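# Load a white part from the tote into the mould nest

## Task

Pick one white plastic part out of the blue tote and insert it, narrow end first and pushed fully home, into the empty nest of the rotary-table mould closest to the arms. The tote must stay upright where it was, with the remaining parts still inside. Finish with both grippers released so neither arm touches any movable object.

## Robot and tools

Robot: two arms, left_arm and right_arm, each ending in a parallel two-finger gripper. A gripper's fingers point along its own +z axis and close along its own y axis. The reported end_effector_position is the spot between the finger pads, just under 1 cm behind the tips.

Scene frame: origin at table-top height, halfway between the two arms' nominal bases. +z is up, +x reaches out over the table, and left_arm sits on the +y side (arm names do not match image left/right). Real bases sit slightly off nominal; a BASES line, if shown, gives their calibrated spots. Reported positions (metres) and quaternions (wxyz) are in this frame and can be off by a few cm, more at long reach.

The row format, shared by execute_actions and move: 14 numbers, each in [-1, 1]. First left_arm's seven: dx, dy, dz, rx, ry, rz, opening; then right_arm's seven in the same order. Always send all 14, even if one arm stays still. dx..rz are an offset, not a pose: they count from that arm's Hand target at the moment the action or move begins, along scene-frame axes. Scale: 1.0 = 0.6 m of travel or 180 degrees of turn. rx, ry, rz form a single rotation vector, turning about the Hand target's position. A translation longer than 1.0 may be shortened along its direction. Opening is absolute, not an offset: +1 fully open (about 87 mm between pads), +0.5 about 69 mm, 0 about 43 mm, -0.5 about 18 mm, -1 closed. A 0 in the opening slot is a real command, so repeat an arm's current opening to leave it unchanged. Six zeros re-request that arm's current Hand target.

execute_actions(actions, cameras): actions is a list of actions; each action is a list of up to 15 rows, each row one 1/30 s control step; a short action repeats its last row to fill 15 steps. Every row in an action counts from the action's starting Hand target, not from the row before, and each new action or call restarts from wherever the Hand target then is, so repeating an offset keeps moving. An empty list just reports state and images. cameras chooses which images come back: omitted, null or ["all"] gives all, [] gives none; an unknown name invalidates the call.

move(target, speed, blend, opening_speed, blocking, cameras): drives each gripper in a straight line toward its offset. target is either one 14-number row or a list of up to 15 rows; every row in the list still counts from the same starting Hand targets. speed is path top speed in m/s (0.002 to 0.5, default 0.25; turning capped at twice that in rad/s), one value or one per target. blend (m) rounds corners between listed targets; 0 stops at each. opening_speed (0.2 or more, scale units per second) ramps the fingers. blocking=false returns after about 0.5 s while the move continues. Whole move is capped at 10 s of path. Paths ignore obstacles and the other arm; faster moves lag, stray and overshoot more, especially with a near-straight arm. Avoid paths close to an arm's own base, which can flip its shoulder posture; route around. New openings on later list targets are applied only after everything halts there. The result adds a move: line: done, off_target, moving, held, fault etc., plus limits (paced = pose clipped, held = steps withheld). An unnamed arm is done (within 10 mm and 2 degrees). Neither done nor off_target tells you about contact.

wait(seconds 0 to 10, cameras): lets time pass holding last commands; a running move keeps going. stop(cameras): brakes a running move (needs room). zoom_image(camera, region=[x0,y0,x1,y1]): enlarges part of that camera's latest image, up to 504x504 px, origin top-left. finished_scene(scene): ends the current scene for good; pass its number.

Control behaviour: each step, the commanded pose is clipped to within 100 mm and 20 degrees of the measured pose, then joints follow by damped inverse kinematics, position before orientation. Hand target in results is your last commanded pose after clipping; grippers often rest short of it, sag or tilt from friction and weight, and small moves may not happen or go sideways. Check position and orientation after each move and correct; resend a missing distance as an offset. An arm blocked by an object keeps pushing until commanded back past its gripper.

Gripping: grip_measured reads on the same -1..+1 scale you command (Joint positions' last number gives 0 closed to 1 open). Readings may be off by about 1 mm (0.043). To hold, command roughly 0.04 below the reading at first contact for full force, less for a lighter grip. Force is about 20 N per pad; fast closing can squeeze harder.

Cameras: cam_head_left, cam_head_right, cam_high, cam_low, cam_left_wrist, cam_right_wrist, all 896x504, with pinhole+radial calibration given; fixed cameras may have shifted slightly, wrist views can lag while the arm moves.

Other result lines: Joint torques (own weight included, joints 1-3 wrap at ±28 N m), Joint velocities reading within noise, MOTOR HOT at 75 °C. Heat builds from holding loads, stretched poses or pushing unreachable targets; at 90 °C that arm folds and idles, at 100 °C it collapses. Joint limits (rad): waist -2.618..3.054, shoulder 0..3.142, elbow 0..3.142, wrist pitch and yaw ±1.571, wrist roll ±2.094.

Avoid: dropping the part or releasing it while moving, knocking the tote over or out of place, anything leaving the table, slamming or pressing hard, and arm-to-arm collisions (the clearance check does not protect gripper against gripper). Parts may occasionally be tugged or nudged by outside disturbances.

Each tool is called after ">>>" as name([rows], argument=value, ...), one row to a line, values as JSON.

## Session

>>> execute_actions(actions=[], cameras=["cam_high","cam_low","cam_left_wrist","cam_head_left"])

Scene clock: 0.00 s.
left_arm: end_effector_position=(+0.0654, +0.1408, +0.2191) grip_measured=+1.000 end_effector_quat_wxyz=(+0.104, +0.291, +0.951, -0.007) | right_arm: end_effector_position=(+0.1959, -0.1785, +0.2076) grip_measured=+0.985 end_effector_quat_wxyz=(-0.068, +0.964, -0.251, -0.061)
Joint positions: left_arm=[-1.358 1.263 1.325 -1.52 -0.176 -0.766 1] | right_arm=[0.771 1.571 1.516 -1.467 -0.177 -1.88 0.993]
Joint velocities: within noise
Joint torques (N m): no reading
Motor temperatures (°C): left_arm=[29 31 34 28 27 29 28] | right_arm=[30 40 33 28 27 28 31]
Heat: left arm: 34 °C; right arm: 40 °C.
Hand target: left_arm +0.0659, +0.1398, +0.2209; +0.107, +0.291, +0.951, -0.011 | right_arm +0.1968, -0.1774, +0.2119; -0.075, +0.964, -0.250, -0.058
Tool commands: left_gripper/opening=+1.0 right_gripper/opening=+1.0
camera_calibration:
cam_left_wrist: T_world_to_cam=[[-0.5517, -0.833166, -0.0382358, 0.158456], [-0.663127, 0.410378, 0.625981, -0.129835], [-0.505855, 0.370709, -0.7789, 0.286384], [0, 0, 0, 1]] pos_world=[0.146192, 0.0791363, 0.310397]
Images, in order (width x height): cam_head_left 896x504, cam_high 896x504, cam_low 896x504, cam_left_wrist 896x504.

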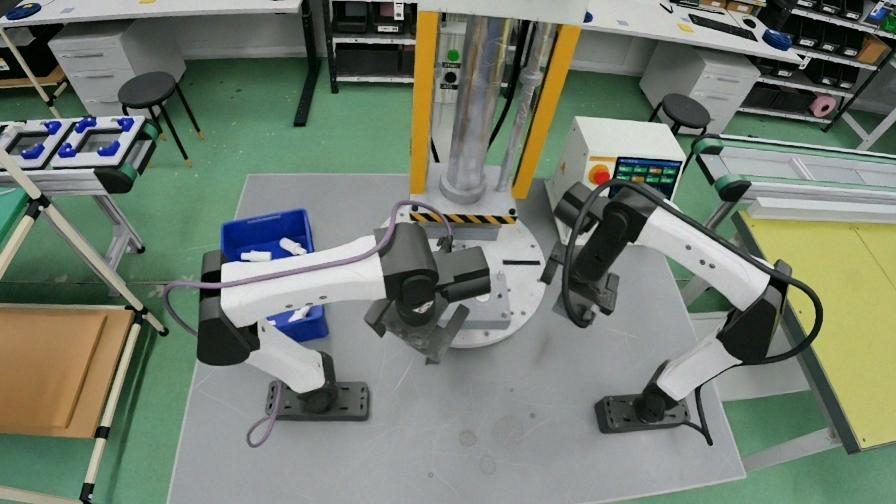

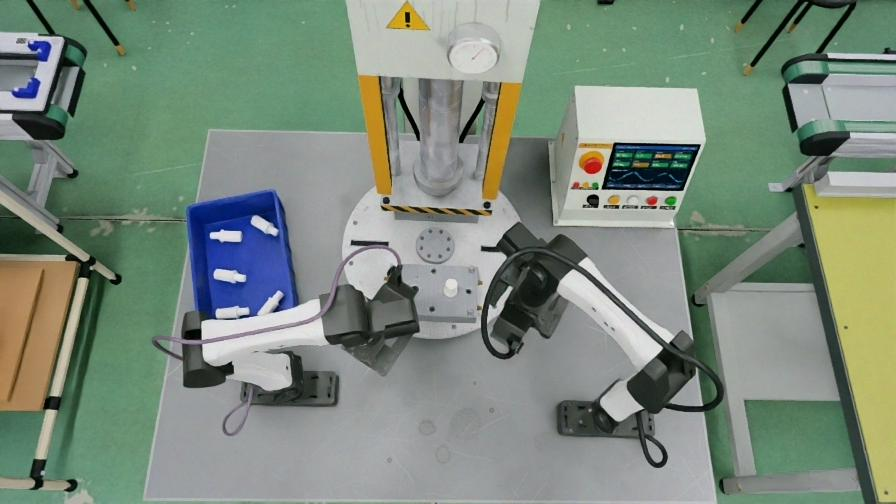

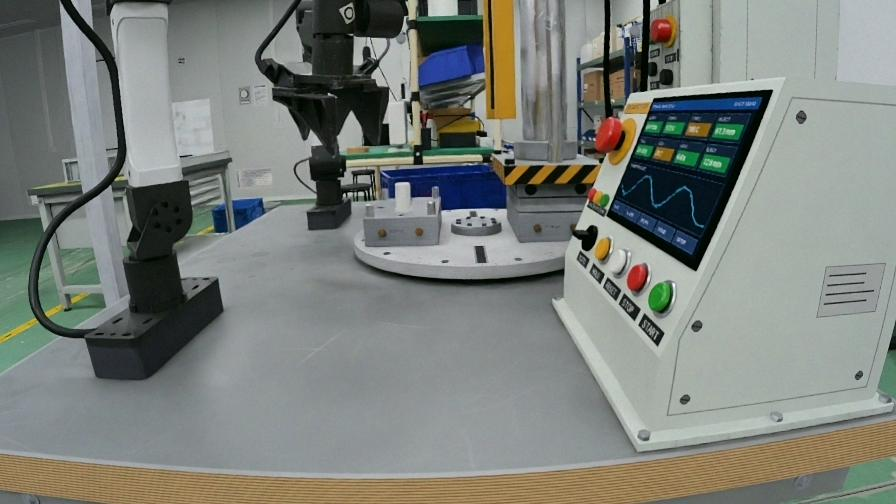

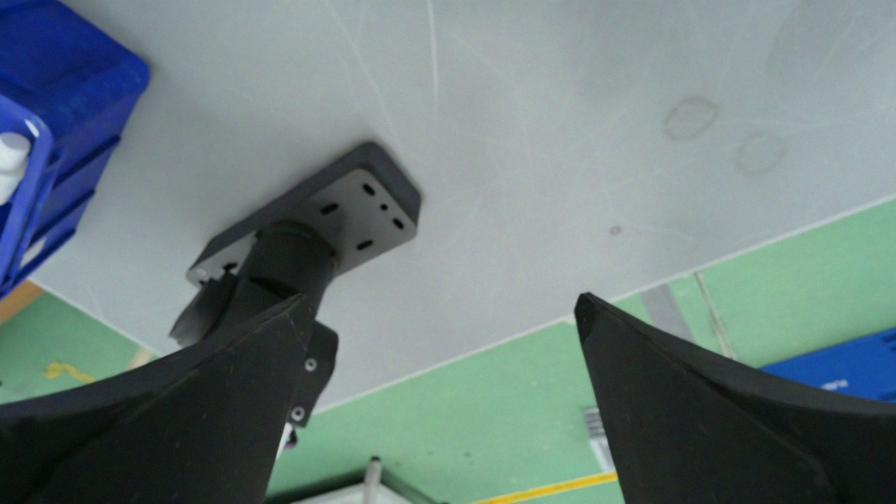

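>>> zoom_image(camera="cam_high", region=[180, 180, 320, 330])

>>> zoom_image(camera="cam_high", region=[330, 230, 500, 350])

Scaled by 3.360 from the camera's 896x504 image, which has a finer 1280x720 frame.

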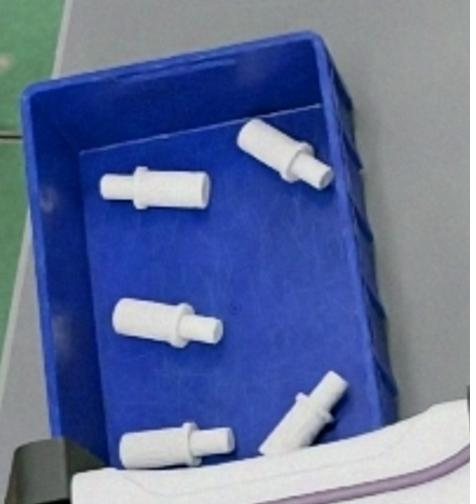

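Scaled by 2.965 from the camera's 896x504 image, which has a finer 1280x720 frame.

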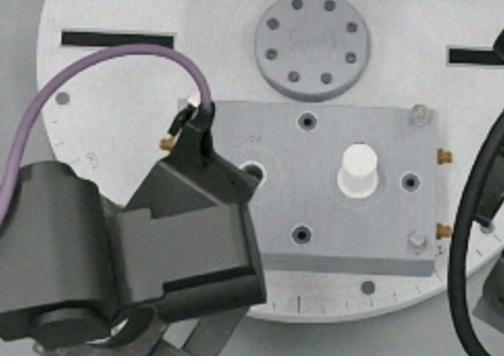

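>>> move([
  [0.3,0.15,0.01,0.003,0.03,0.09,0.3,0,-0.35,0.05,0,0,0,1],
  [0.34,0.517,0.0,0.007,0.069,0.188,0.3,0,-0.4,0.08,0,0,0,1],
], speed=0.2, blend=0.05, cameras=["cam_head_left","cam_high","cam_left_wrist"])

Scene clock: 48.43 s.
left_arm: end_effector_position=(+0.2675, +0.4490, +0.2194) grip_measured=+0.300 end_effector_quat_wxyz=(+0.004, -0.004, +1.000, +0.004) | right_arm: end_effector_position=(+0.1995, -0.4141, +0.2515) grip_measured=+0.985 end_effector_quat_wxyz=(+0.026, +0.879, -0.463, +0.105)
Joint positions: left_arm=[0.451 1.741 1.753 -1.573 -0.004 0.432 0.65] | right_arm=[0.119 1.212 1.338 -1.547 0.159 -2.088 0.993]
Joint velocities: within noise
Joint torques (N m): left_arm=[0.76 -5.75 9.28 0.23 0.18 0.11] | right_arm=[-0.65 -3.43 7.16 0.46 0.17 -0.1]
Motor temperatures (°C): left_arm=[29 32 39 28 27 29 28] | right_arm=[30 44 36 28 27 28 31]
Heat: left arm: 39 °C; right arm: 44 °C.
Hand target: left_arm +0.2699, +0.4500, +0.2209; +0.000, +0.000, +1.000, +0.000 | right_arm +0.1968, -0.4173, +0.2599; -0.033, +0.939, -0.343, +0.011
Off the commanded pose: left_arm 0.003 m, 1 deg | right_arm 0.009 m, 34 deg; orientation clipped.
joint sent to its limit (left arm) — joint 4 (wrist pitch), lower limit. The joint targets still meet the commanded pose.
joint sent to its limit (right arm) — joint 4 (wrist pitch), lower limit; joint 6 (wrist roll), lower limit. The joint targets are off in orientation, not in position.
move: off_target (right_arm); limits=paced
camera_calibration:
cam_left_wrist: T_world_to_cam=[[0.0139202, -0.999903, -0.0000844912, 0.441898], [-0.642372, -0.00900756, 0.76634, 0.0295063], [-0.766267, -0.0106133, -0.642435, 0.485541], [0, 0, 0, 1]] pos_world=[0.384856, 0.447274, 0.289354]
Images, in order (width x height): cam_head_left 896x504, cam_high 896x504, cam_left_wrist 896x504.

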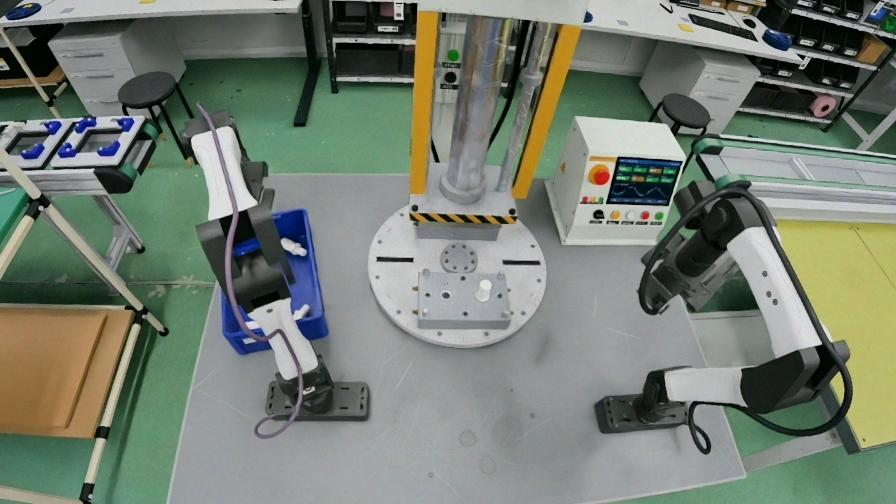

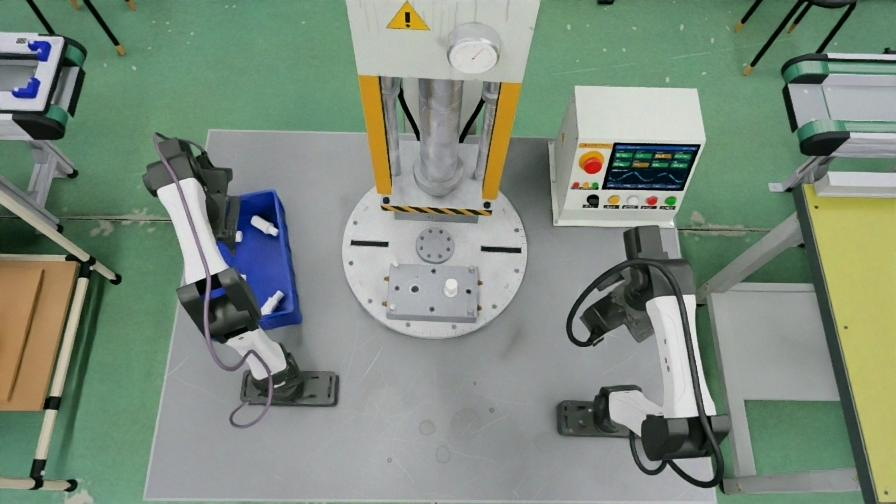

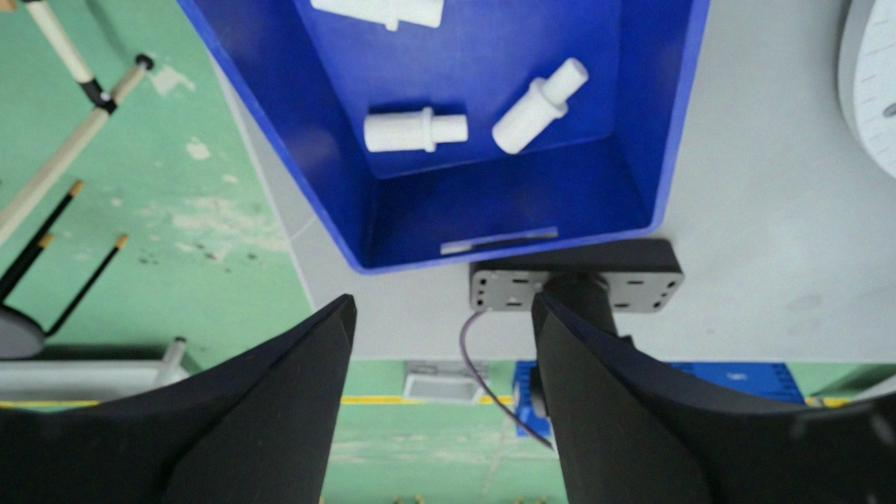

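>>> move(target=[0.01,0.062,-0.035,0,0,-0.4556,0.3,0,0,0,0,0,0,1], speed=0.3, cameras=["cam_left_wrist","cam_high"])

Scene clock: 90.43 s.
left_arm: end_effector_position=(+0.2778, +0.4864, +0.1954) grip_measured=+0.300 end_effector_quat_wxyz=(-0.007, +0.656, +0.755, -0.011) | right_arm: end_effector_position=(+0.1995, -0.4143, +0.2516) grip_measured=+0.985 end_effector_quat_wxyz=(+0.026, +0.879, -0.463, +0.106)
Joint positions: left_arm=[0.476 1.66 1.563 -1.5 -0.004 1.895 0.65] | right_arm=[0.119 1.212 1.338 -1.547 0.16 -2.088 0.993]
Joint velocities: within noise
Joint torques (N m): left_arm=[1.35 -8.29 5.85 0.28 0.22 0.07] | right_arm=[-0.66 -3.6 7.13 0.44 0.22 -0.13]
Motor temperatures (°C): left_arm=[29 35 40 28 27 29 28] | right_arm=[29 42 38 28 27 28 31]
Heat: left arm: 40 °C; right arm: 42 °C.
Hand target: left_arm +0.2760, +0.4872, +0.1999; +0.000, +0.656, +0.754, +0.000 | right_arm +0.1968, -0.4174, +0.2599; -0.033, +0.939, -0.343, +0.011
Off the commanded pose: left_arm 0.005 m, 2 deg | right_arm 0.009 m, 20 deg; orientation clipped.
joint sent to its limit (right arm) — joint 4 (wrist pitch), lower limit; joint 6 (wrist roll), lower limit. The joint targets are off in orientation, not in position.
move: off_target (right_arm); limits=paced
camera_calibration:
cam_left_wrist: T_world_to_cam=[[-0.988728, -0.14581, 0.0340102, 0.335607], [-0.0675497, 0.637135, 0.767786, -0.419374], [-0.13362, 0.756834, -0.639803, -0.0711357], [0, 0, 0, 1]] pos_world=[0.29399, 0.369971, 0.265062]
Images, in order (width x height): cam_high 896x504, cam_left_wrist 896x504.

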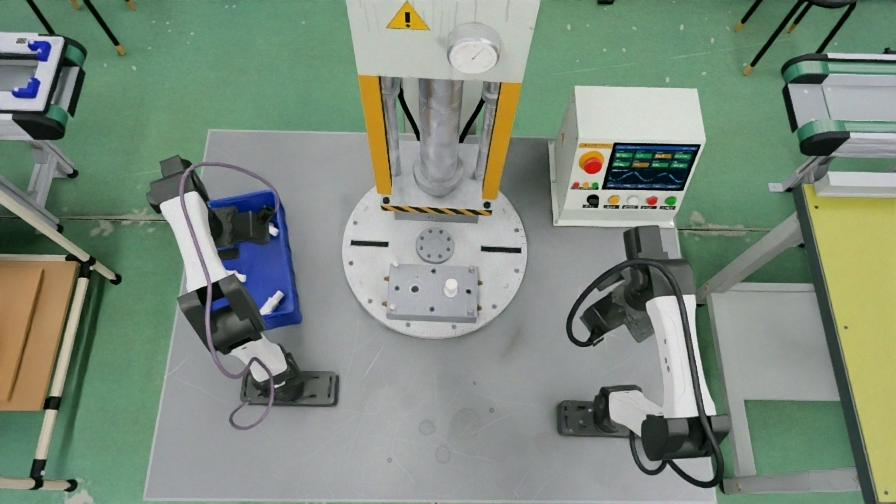

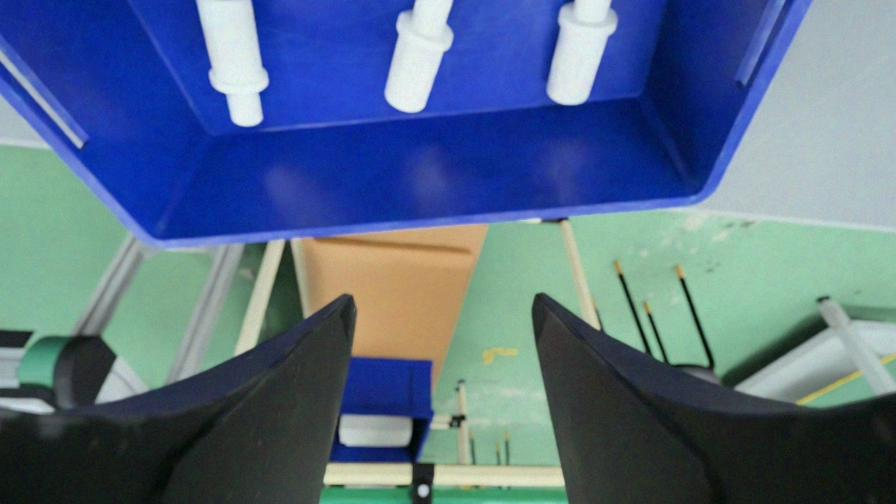

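>>> move(target=[0.182,0.0213,-0.0665,-0.0333,0,-0.061,0.3,0,0,0,0,0,0,1], speed=0.2, cameras=["cam_left_wrist","cam_head_right","cam_high"])

>>> zoom_image(camera="cam_head_right", region=[180, 160, 380, 360])

Scene clock: 128.17 s.
left_arm: end_effector_position=(+0.3812, +0.5045, +0.1627) grip_measured=+0.300 end_effector_quat_wxyz=(+0.029, +0.720, +0.693, -0.029) | right_arm: end_effector_position=(+0.1995, -0.4143, +0.2516) grip_measured=+0.985 end_effector_quat_wxyz=(+0.026, +0.879, -0.463, +0.106)
Joint positions: left_arm=[0.442 2.044 1.939 -1.502 0.075 2.04 0.65] | right_arm=[0.119 1.212 1.338 -1.547 0.16 -2.088 0.993]
Joint velocities: within noise
Joint torques (N m): left_arm=[0.18 -7.65 9.13 -0.06 0.4 0.09] | right_arm=[-0.57 -3.6 7.12 0.43 0.17 -0.1]
Motor temperatures (°C): left_arm=[29 37 38 28 27 29 28] | right_arm=[29 42 39 28 27 28 31]
Heat: left arm: 38 °C; right arm: 42 °C.
Hand target: left_arm +0.3850, +0.5001, +0.1599; +0.034, +0.725, +0.687, -0.039 | right_arm +0.1968, -0.4174, +0.2599; -0.033, +0.939, -0.343, +0.011
Off the commanded pose: left_arm 0.007 m, 2 deg | right_arm 0.009 m, 20 deg; orientation clipped.
joint sent to its limit (right arm) — joint 4 (wrist pitch), lower limit; joint 6 (wrist roll), lower limit. The joint targets are off in orientation, not in position.
move: off_target (right_arm); limits=paced
camera_calibration:
cam_left_wrist: T_world_to_cam=[[-0.999454, 0.0323486, 0.00676046, 0.360251], [0.0274362, 0.698169, 0.715407, -0.457353], [0.0184225, 0.715202, -0.698675, -0.119334], [0, 0, 0, 1]] pos_world=[0.374801, 0.393004, 0.241382]
Images, in order (width x height): cam_head_right 896x504, cam_high 896x504, cam_left_wrist 896x504.

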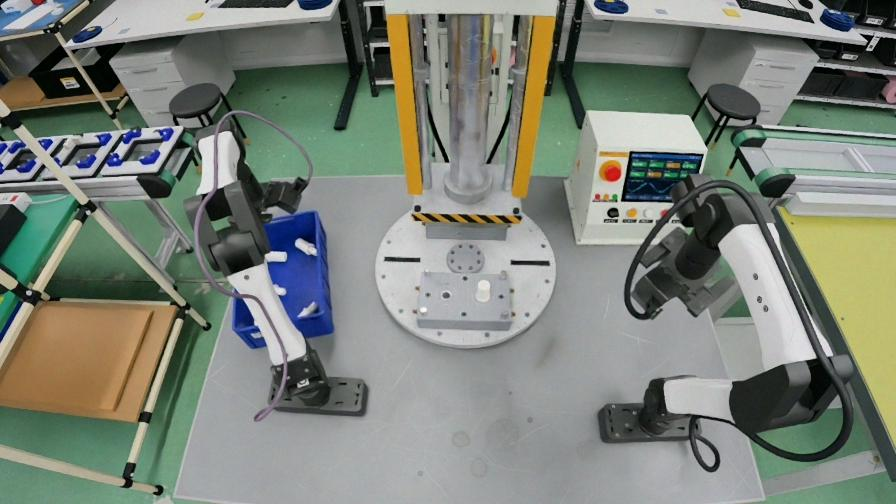

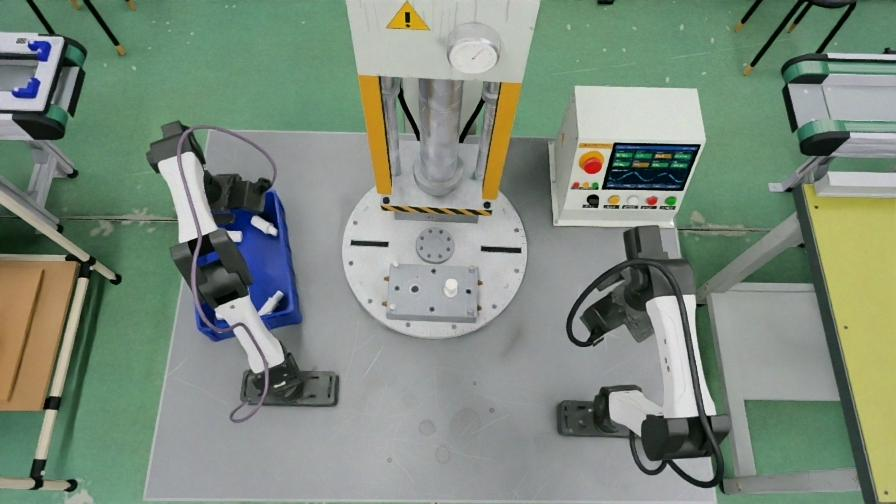

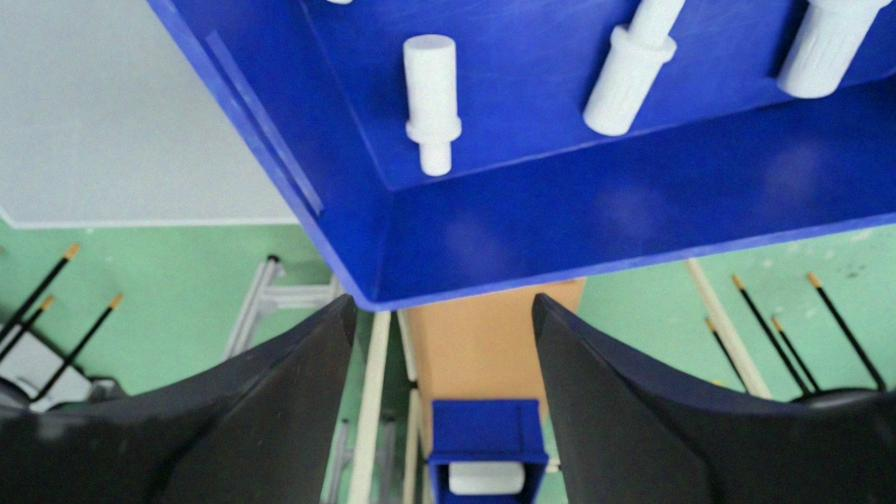

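Scaled by 2.520 from the camera's 896x504 image, which has a finer 1280x720 frame.

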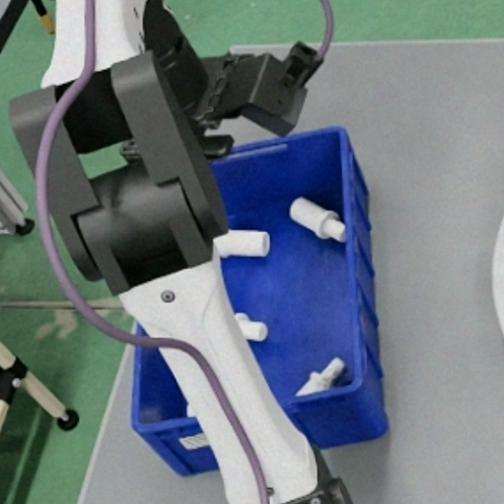

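>>> move([
  [0.012,-0.02,-0.06,0,0,0.01,0.3,0,0,0,0,0,0,1],
  [0.001,-0.004,-0.16,0,0,0.01,0.3,0,0,0,0,0,0,1],
], speed=0.1, cameras=["cam_left_wrist","cam_head_right"])

>>> zoom_image(camera="cam_head_right", region=[200, 160, 340, 300])

Scene clock: 144.63 s.
left_arm: end_effector_position=(+0.3869, +0.4980, +0.0745) grip_measured=+0.300 end_effector_quat_wxyz=(+0.032, +0.714, +0.699, -0.028) | right_arm: end_effector_position=(+0.1995, -0.4143, +0.2516) grip_measured=+0.985 end_effector_quat_wxyz=(+0.026, +0.879, -0.463, +0.106)
Joint positions: left_arm=[0.422 2.065 1.618 -1.154 0.08 2.002 0.65] | right_arm=[0.119 1.212 1.338 -1.547 0.16 -2.088 0.993]
Joint velocities: within noise
Joint torques (N m): left_arm=[1.22 -7.76 6.13 0.27 0.37 0.1] | right_arm=[-0.61 -3.45 7.09 0.46 0.15 -0.09]
Motor temperatures (°C): left_arm=[29 38 39 28 27 29 28] | right_arm=[29 41 39 28 27 28 31]
Heat: left arm: 39 °C; right arm: 41 °C.
Hand target: left_arm +0.3857, +0.4977, +0.0640; +0.035, +0.714, +0.699, -0.039 | right_arm +0.1968, -0.4174, +0.2599; -0.033, +0.939, -0.344, +0.011
Off the commanded pose: left_arm 0.011 m, 1 deg | right_arm 0.009 m, 20 deg; orientation clipped.
joint sent to its limit (right arm) — joint 4 (wrist pitch), lower limit; joint 6 (wrist roll), lower limit. The joint targets are off in orientation, not in position.
move: off_target (left_arm, right_arm); limits=paced
camera_calibration:
cam_left_wrist: T_world_to_cam=[[-0.999895, 0.0144037, 0.00163353, 0.37623], [0.0112476, 0.699796, 0.714254, -0.384273], [0.0091448, 0.714198, -0.699884, -0.172219], [0, 0, 0, 1]] pos_world=[0.382088, 0.386492, 0.153321]
Images, in order (width x height): cam_head_right 896x504, cam_left_wrist 896x504.

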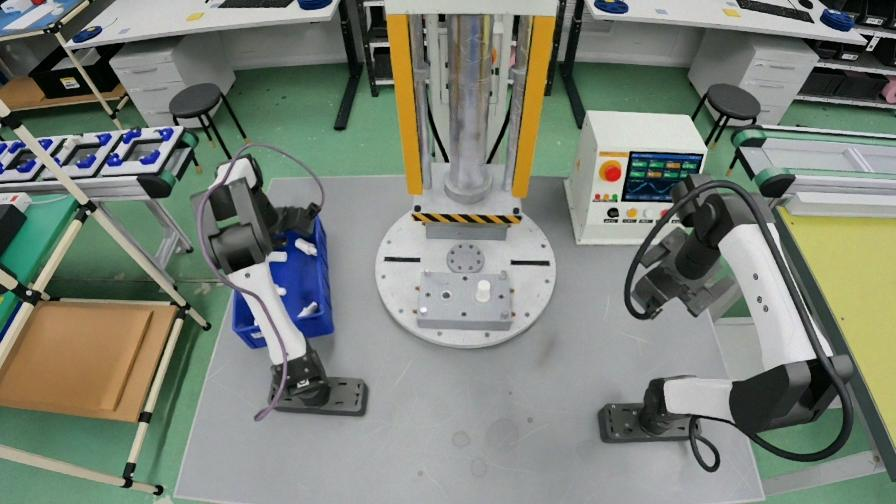

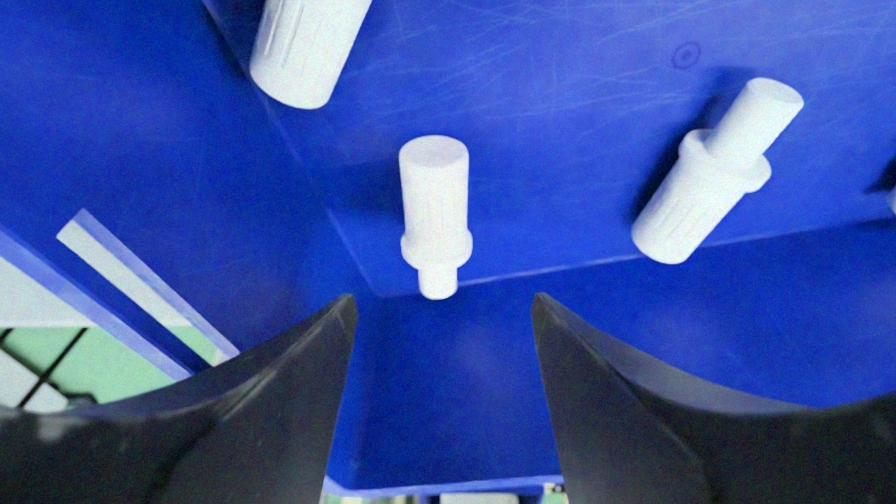

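Scaled by 3.600 from the camera's 896x504 image, which has a finer 1280x720 frame.

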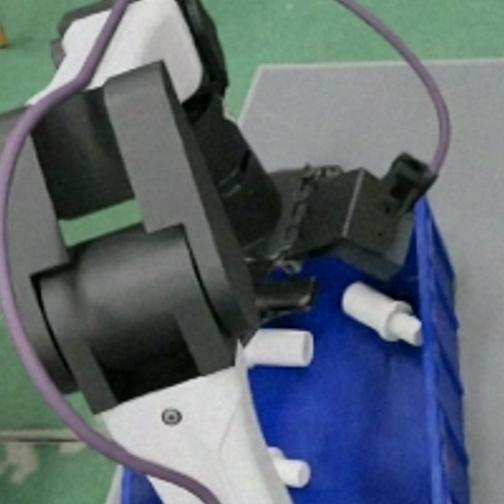

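>>> move([
  [0.002,0.009,-0.025,-0.024,0,0,0.3,0,0,0,0,0,0,1],
  [0.002,0.009,-0.06,-0.024,0,0,0.3,0,0,0,0,0,0,1],
], speed=0.06, blend=0.02, cameras=["cam_left_wrist","cam_head_right","cam_head_left"])

>>> zoom_image(camera="cam_head_right", region=[200, 160, 340, 300])

>>> zoom_image(camera="cam_head_left", region=[190, 160, 330, 300])

Scene clock: 159.43 s.
left_arm: end_effector_position=(+0.3840, +0.5024, +0.0406) grip_measured=+0.300 end_effector_quat_wxyz=(+0.053, +0.712, +0.698, -0.062) | right_arm: end_effector_position=(+0.1995, -0.4143, +0.2516) grip_measured=+0.985 end_effector_quat_wxyz=(+0.026, +0.879, -0.463, +0.106)
Joint positions: left_arm=[0.464 2.142 1.605 -1.117 0.141 2.047 0.65] | right_arm=[0.119 1.212 1.338 -1.547 0.16 -2.088 0.993]
Joint velocities: within noise
Joint torques (N m): left_arm=[1.22 -7.73 5.87 0.37 0.45 0.11] | right_arm=[-0.75 -3.47 7.17 0.45 0.16 -0.1]
Motor temperatures (°C): left_arm=[29 38 39 28 27 29 28] | right_arm=[29 41 39 28 27 28 31]
Heat: left arm: 39 °C; right arm: 41 °C.
Hand target: left_arm +0.3869, +0.5030, +0.0279; +0.062, +0.712, +0.697, -0.065 | right_arm +0.1968, -0.4174, +0.2599; -0.033, +0.938, -0.344, +0.011
Off the commanded pose: left_arm 0.013 m, 1 deg | right_arm 0.009 m, 20 deg; orientation clipped.
joint sent to its limit (right arm) — joint 4 (wrist pitch), lower limit; joint 6 (wrist roll), lower limit. The joint targets are off in orientation, not in position.
move: off_target (left_arm, right_arm); blend cut to 0.0105 m at target 1; limits=paced
camera_calibration:
cam_left_wrist: T_world_to_cam=[[-0.999718, 0.0148925, 0.018506, 0.372301], [0.0233896, 0.753108, 0.657481, -0.392278], [-0.00414551, 0.657728, -0.753244, -0.163389], [0, 0, 0, 1]] pos_world=[0.380694, 0.397349, 0.127954]
Images, in order (width x height): cam_head_left 896x504, cam_head_right 896x504, cam_left_wrist 896x504.

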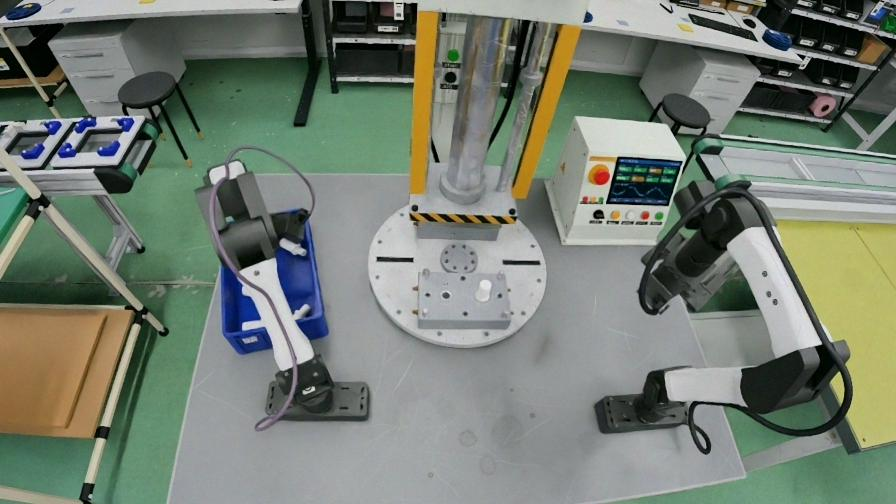

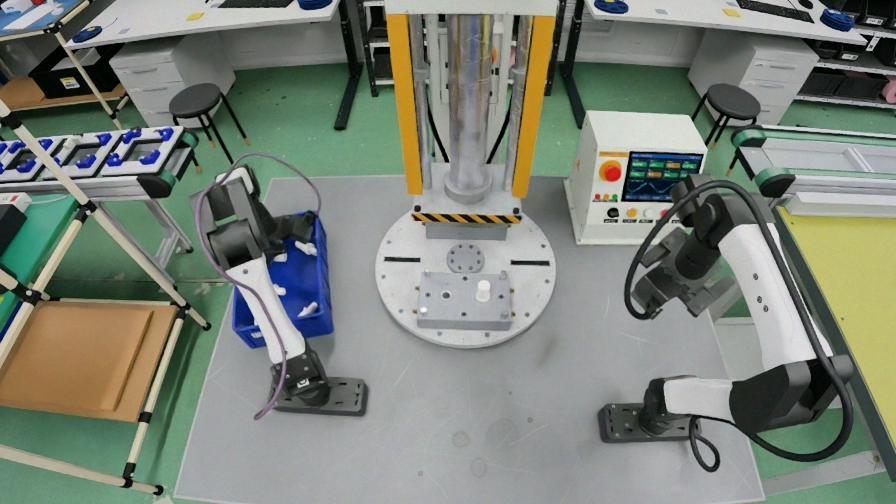

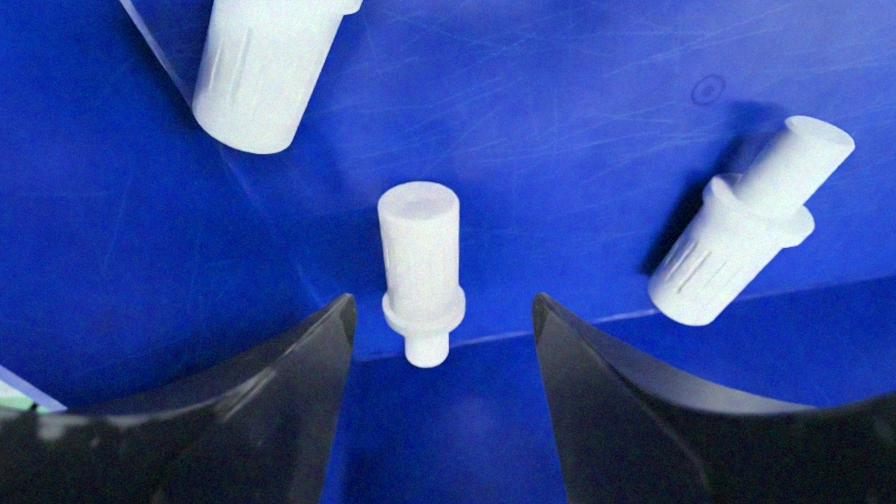

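Scaled by 3.600 from the camera's 896x504 image, which has a finer 1280x720 frame.

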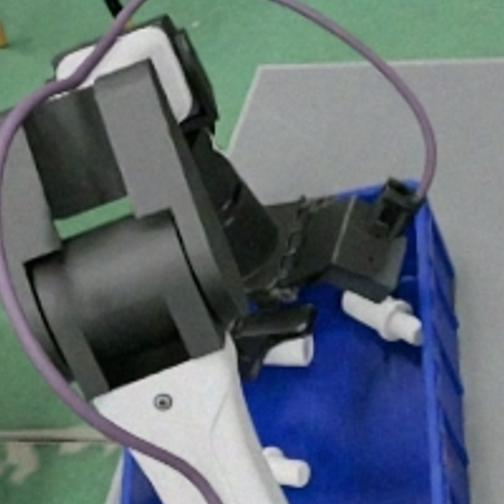

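Scaled by 3.600 from the camera's 896x504 image, which has a finer 1280x720 frame.

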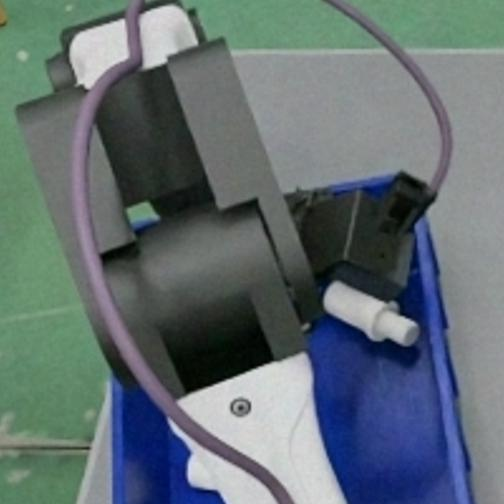

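>>> move([
  [0.009,0,-0.012,0,0,0,0.3,0,0,0,0,0,0,1],
  [0.006,0,-0.03,0,0,0,0.3,0,0,0,0,0,0,1],
], speed=0.06, cameras=["cam_left_wrist","cam_head_right"])

Scene clock: 167.77 s.
left_arm: end_effector_position=(+0.3866, +0.5034, +0.0222) grip_measured=+0.300 end_effector_quat_wxyz=(+0.053, +0.711, +0.698, -0.064) | right_arm: end_effector_position=(+0.1995, -0.4143, +0.2516) grip_measured=+0.985 end_effector_quat_wxyz=(+0.026, +0.879, -0.463, +0.106)
Joint positions: left_arm=[0.464 2.179 1.587 -1.066 0.142 2.047 0.65] | right_arm=[0.119 1.212 1.338 -1.547 0.16 -2.088 0.993]
Joint velocities: within noise
Joint torques (N m): left_arm=[0.9 -7.97 5.86 0.39 0.43 0.07] | right_arm=[-0.66 -3.55 7.13 0.42 0.17 -0.09]
Motor temperatures (°C): left_arm=[29 39 39 28 27 29 28] | right_arm=[29 41 39 28 27 28 31]
Heat: left arm: 39 °C; right arm: 41 °C.
Hand target: left_arm +0.3905, +0.5030, +0.0100; +0.062, +0.712, +0.697, -0.065 | right_arm +0.1968, -0.4174, +0.2599; -0.033, +0.938, -0.344, +0.011
Off the commanded pose: left_arm 0.013 m, 1 deg | right_arm 0.009 m, 20 deg; orientation clipped.
joint sent to its limit (right arm) — joint 4 (wrist pitch), lower limit; joint 6 (wrist roll), lower limit. The joint targets are off in orientation, not in position.
move: off_target (left_arm, right_arm); limits=paced
camera_calibration:
cam_left_wrist: T_world_to_cam=[[-0.999661, 0.0148489, 0.0214007, 0.375165], [0.0252433, 0.754876, 0.655382, -0.382589], [-0.00642321, 0.655699, -0.754995, -0.175967], [0, 0, 0, 1]] pos_world=[0.383565, 0.398618, 0.109858]
Images, in order (width x height): cam_head_right 896x504, cam_left_wrist 896x504.

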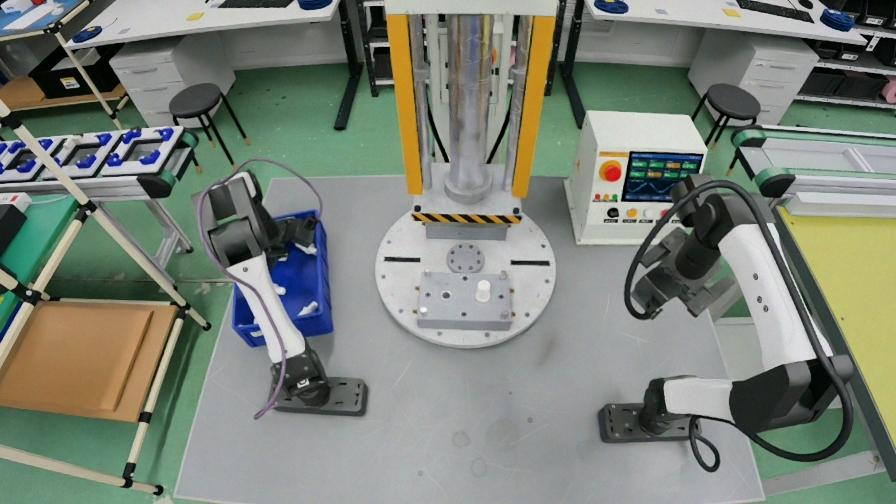

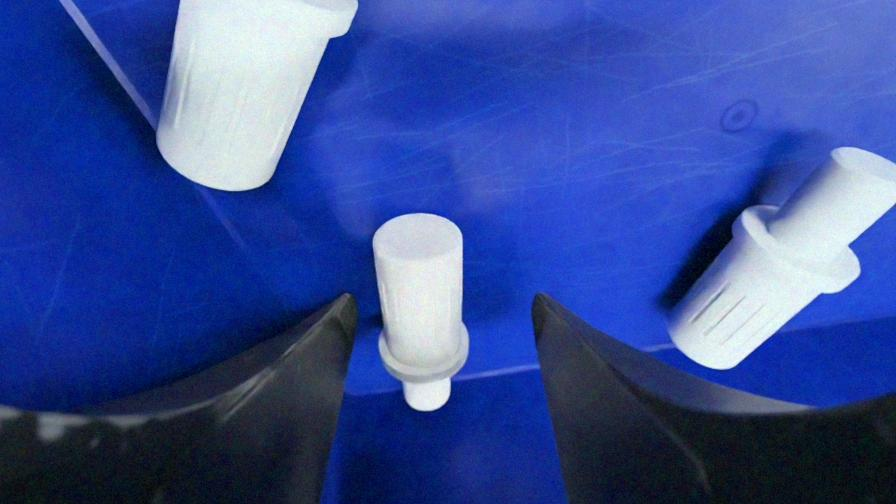

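>>> move([
  [0.01,-0.002,0,0,0,0,0.3,0,0,0,0,0,0,1],
  [0.007,-0.001,0,0,0,0,-0.8,0,0,0,0,0,0,1],
], speed=0.06, opening_speed=0.6, cameras=["cam_left_wrist"])

Scene clock: 177.03 s.
left_arm: end_effector_position=(+0.3889, +0.5041, +0.0157) grip_measured=-0.345 end_effector_quat_wxyz=(+0.055, +0.711, +0.698, -0.063) | right_arm: end_effector_position=(+0.1995, -0.4143, +0.2516) grip_measured=+0.985 end_effector_quat_wxyz=(+0.026, +0.879, -0.463, +0.106)
Joint positions: left_arm=[0.464 2.196 1.587 -1.048 0.144 2.047 0.328] | right_arm=[0.119 1.212 1.338 -1.547 0.16 -2.088 0.993]
Joint velocities: within noise
Joint torques (N m): left_arm=[0.4 -8.28 7.88 0.14 0.42 0.01] | right_arm=[-0.7 -3.51 7.05 0.43 0.19 -0.12]
Motor temperatures (°C): left_arm=[29 40 39 28 27 29 28] | right_arm=[29 41 39 28 27 28 31]
Heat: left arm: 40 °C; right arm: 41 °C.
Hand target: left_arm +0.3947, +0.5024, +0.0099; +0.062, +0.712, +0.697, -0.065 | right_arm +0.1968, -0.4174, +0.2599; -0.033, +0.938, -0.344, +0.011
Off the commanded pose: left_arm 0.008 m, 1 deg | right_arm 0.009 m, 20 deg; orientation clipped.
joint sent to its limit (right arm) — joint 4 (wrist pitch), lower limit; joint 6 (wrist roll), lower limit. The joint targets are off in orientation, not in position.
move: off_target (right_arm); limits=paced
camera_calibration:
cam_left_wrist: T_world_to_cam=[[-0.999705, 0.014683, 0.0193541, 0.377776], [0.0237684, 0.755898, 0.654258, -0.378791], [-0.0050233, 0.654525, -0.756024, -0.181286], [0, 0, 0, 1]] pos_world=[0.385758, 0.399437, 0.10346]
Images, in order (width x height): cam_left_wrist 896x504.

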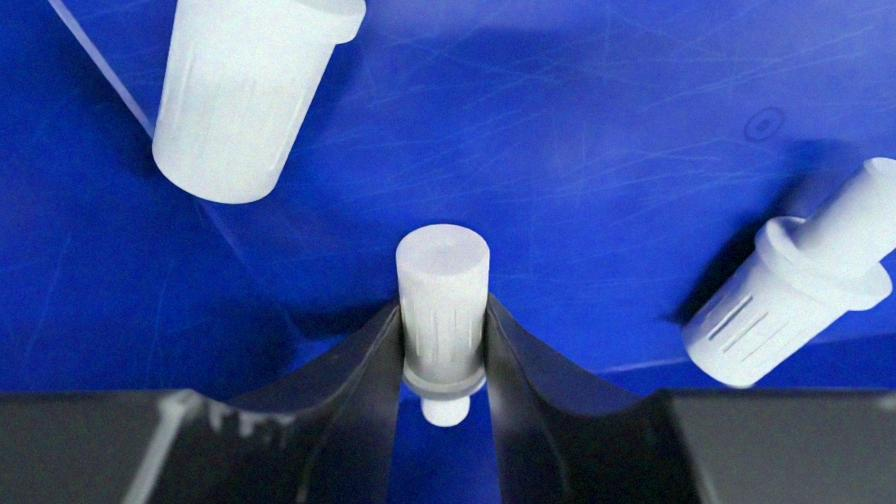

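>>> move(target=[0,0,0.33,0,0,0,-0.8,0,0,0,0,0,0,1], speed=0.15, cameras=["cam_left_wrist","cam_head_right"])

Scene clock: 183.93 s.
left_arm: end_effector_position=(+0.3947, +0.5070, +0.1937) grip_measured=-0.345 end_effector_quat_wxyz=(+0.073, +0.712, +0.698, -0.009) | right_arm: end_effector_position=(+0.1995, -0.4143, +0.2516) grip_measured=+0.985 end_effector_quat_wxyz=(+0.026, +0.879, -0.463, +0.106)
Joint positions: left_arm=[0.464 2.06 2.088 -1.569 0.144 2.039 0.328] | right_arm=[0.119 1.212 1.338 -1.547 0.16 -2.088 0.993]
Joint velocities: within noise
Joint torques (N m): left_arm=[0.02 -11.08 8.57 0.12 0.32 -0.06] | right_arm=[-0.77 -3.45 7.1 0.45 0.17 -0.11]
Motor temperatures (°C): left_arm=[29 41 40 28 27 29 28] | right_arm=[29 41 40 28 27 28 31]
Heat: left arm: 41 °C; right arm: 41 °C.
Hand target: left_arm +0.3947, +0.5024, +0.2081; +0.062, +0.712, +0.696, -0.065 | right_arm +0.1968, -0.4173, +0.2599; -0.033, +0.938, -0.344, +0.011
Off the commanded pose: left_arm 0.015 m, 7 deg | right_arm 0.009 m, 20 deg; orientation clipped.
joint sent to its limit (left arm) — joint 4 (wrist pitch), lower limit. The joint targets are off in orientation, not in position.
joint sent to its limit (right arm) — joint 4 (wrist pitch), lower limit; joint 6 (wrist roll), lower limit. The joint targets are off in orientation, not in position.
move: off_target (left_arm, right_arm); limits=paced
camera_calibration:
cam_left_wrist: T_world_to_cam=[[-0.996511, 0.00833579, -0.0830402, 0.40185], [-0.0514272, 0.722313, 0.689652, -0.457717], [0.0657298, 0.691516, -0.719364, -0.102358], [0, 0, 0, 1]] pos_world=[0.383637, 0.398047, 0.275402]
Images, in order (width x height): cam_head_right 896x504, cam_left_wrist 896x504.

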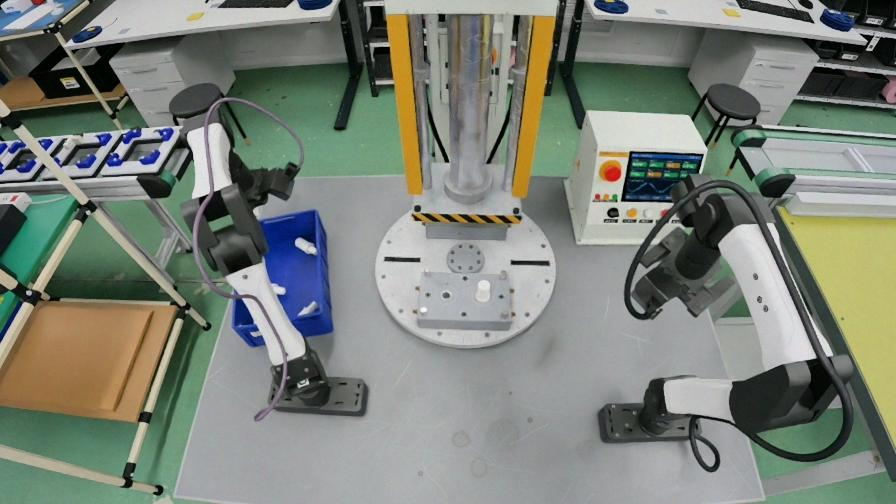

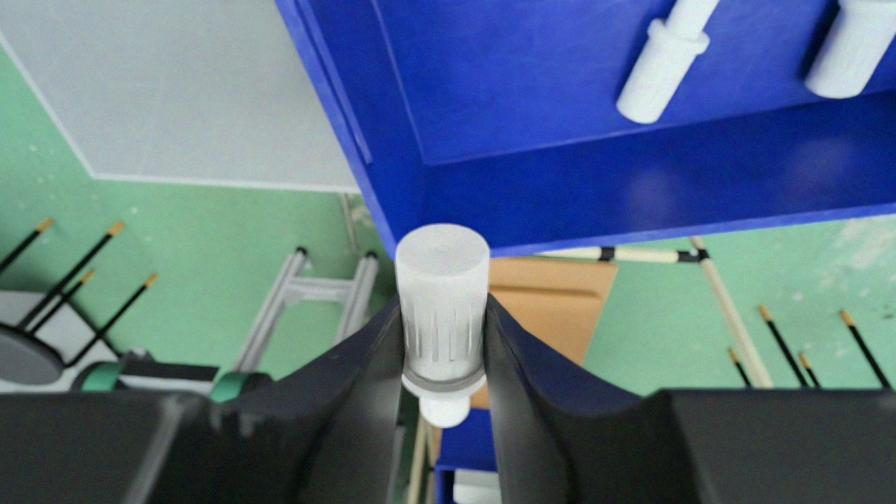

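>>> move([
  [0,-0.05,0.12,0,0,0,-0.8,0,0,0,0,0,0,1],
  [-0.058,-0.504,0.153,-0.4336,-0.297,0.3086,-0.8,0,0,0,0,0,0,1],
], speed=0.2, blend=0.03, cameras=["cam_left_wrist","cam_head_right","cam_low"])

Scene clock: 218.10 s.
left_arm: end_effector_position=(+0.3596, +0.2009, +0.3040) grip_measured=-0.345 end_effector_quat_wxyz=(+0.755, +0.116, +0.632, -0.132) | right_arm: end_effector_position=(+0.1995, -0.4143, +0.2516) grip_measured=+0.985 end_effector_quat_wxyz=(+0.026, +0.879, -0.463, +0.106)
Joint positions: left_arm=[-0.302 0.875 0.446 0.604 0.039 0.002 0.328] | right_arm=[0.119 1.212 1.338 -1.547 0.16 -2.088 0.993]
Joint velocities: within noise
Joint torques (N m): left_arm=[0.05 -0.99 7.58 1.97 -0.08 -0.07] | right_arm=[-0.72 -3.62 7.15 0.4 0.17 -0.11]
Motor temperatures (°C): left_arm=[29 43 41 28 27 29 29] | right_arm=[29 41 40 28 27 28 31]
Heat: left arm: 43 °C; right arm: 41 °C.
Hand target: left_arm +0.3599, +0.2000, +0.2998; +0.754, +0.111, +0.633, -0.133 | right_arm +0.1968, -0.4173, +0.2599; -0.033, +0.938, -0.344, +0.011
Off the commanded pose: left_arm 0.004 m, 1 deg | right_arm 0.009 m, 20 deg; orientation clipped.
joint sent to its limit (right arm) — joint 4 (wrist pitch), lower limit; joint 6 (wrist roll), lower limit. The joint targets are off in orientation, not in position.
move: off_target (right_arm); limits=paced
camera_calibration:
cam_left_wrist: T_world_to_cam=[[-0.353986, -0.935241, -0.00425351, 0.313191], [-0.604964, 0.232441, -0.761571, 0.424076], [0.713241, -0.267012, -0.648068, 0.12908], [0, 0, 0, 1]] pos_world=[0.275351, 0.228803, 0.407949]
Images, in order (width x height): cam_head_right 896x504, cam_low 896x504, cam_left_wrist 896x504.

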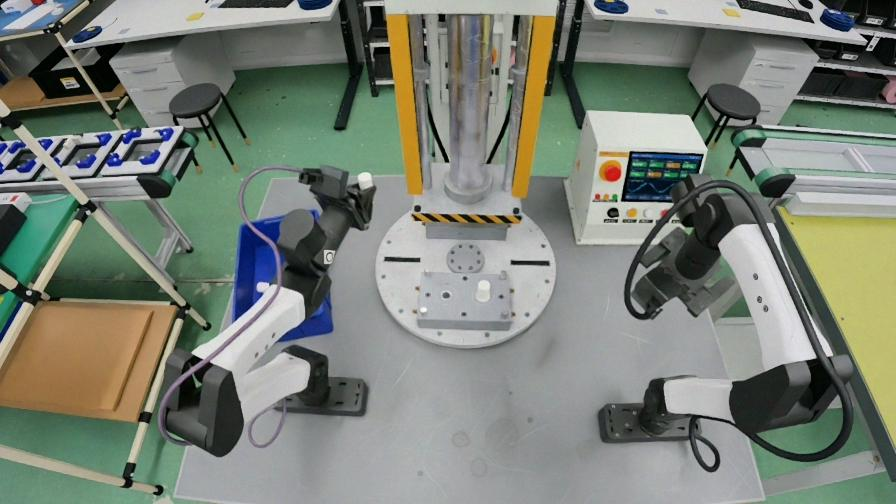

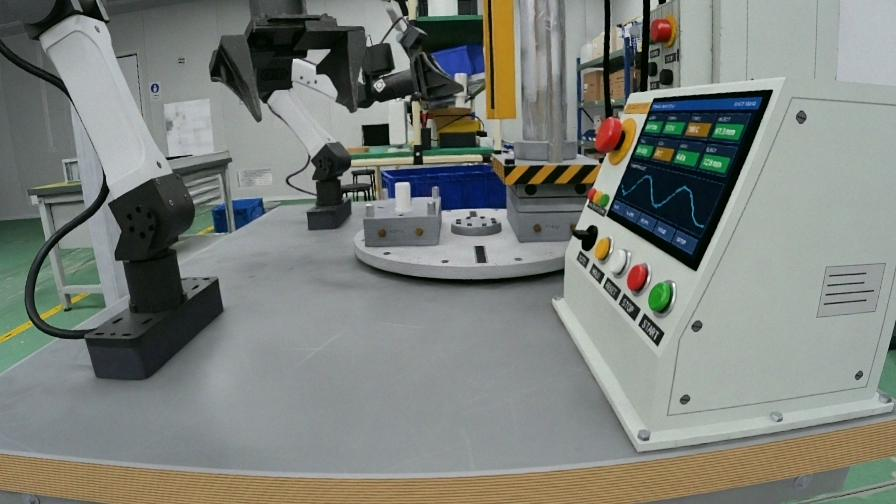

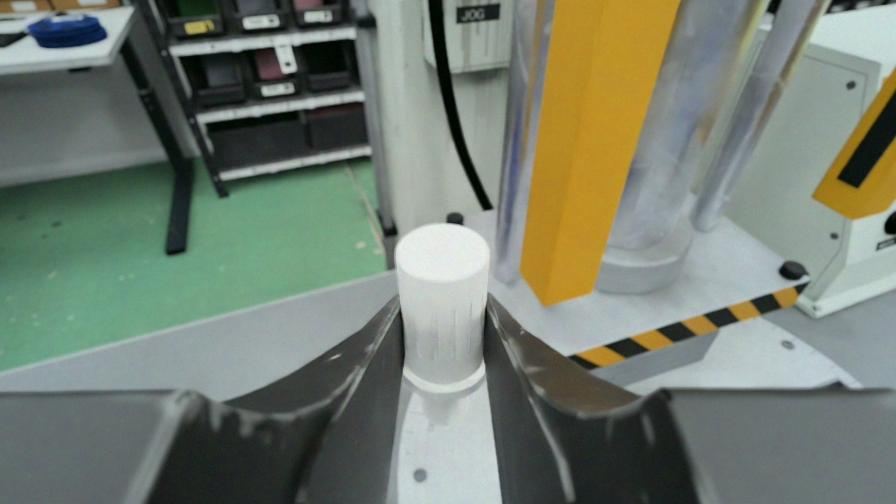

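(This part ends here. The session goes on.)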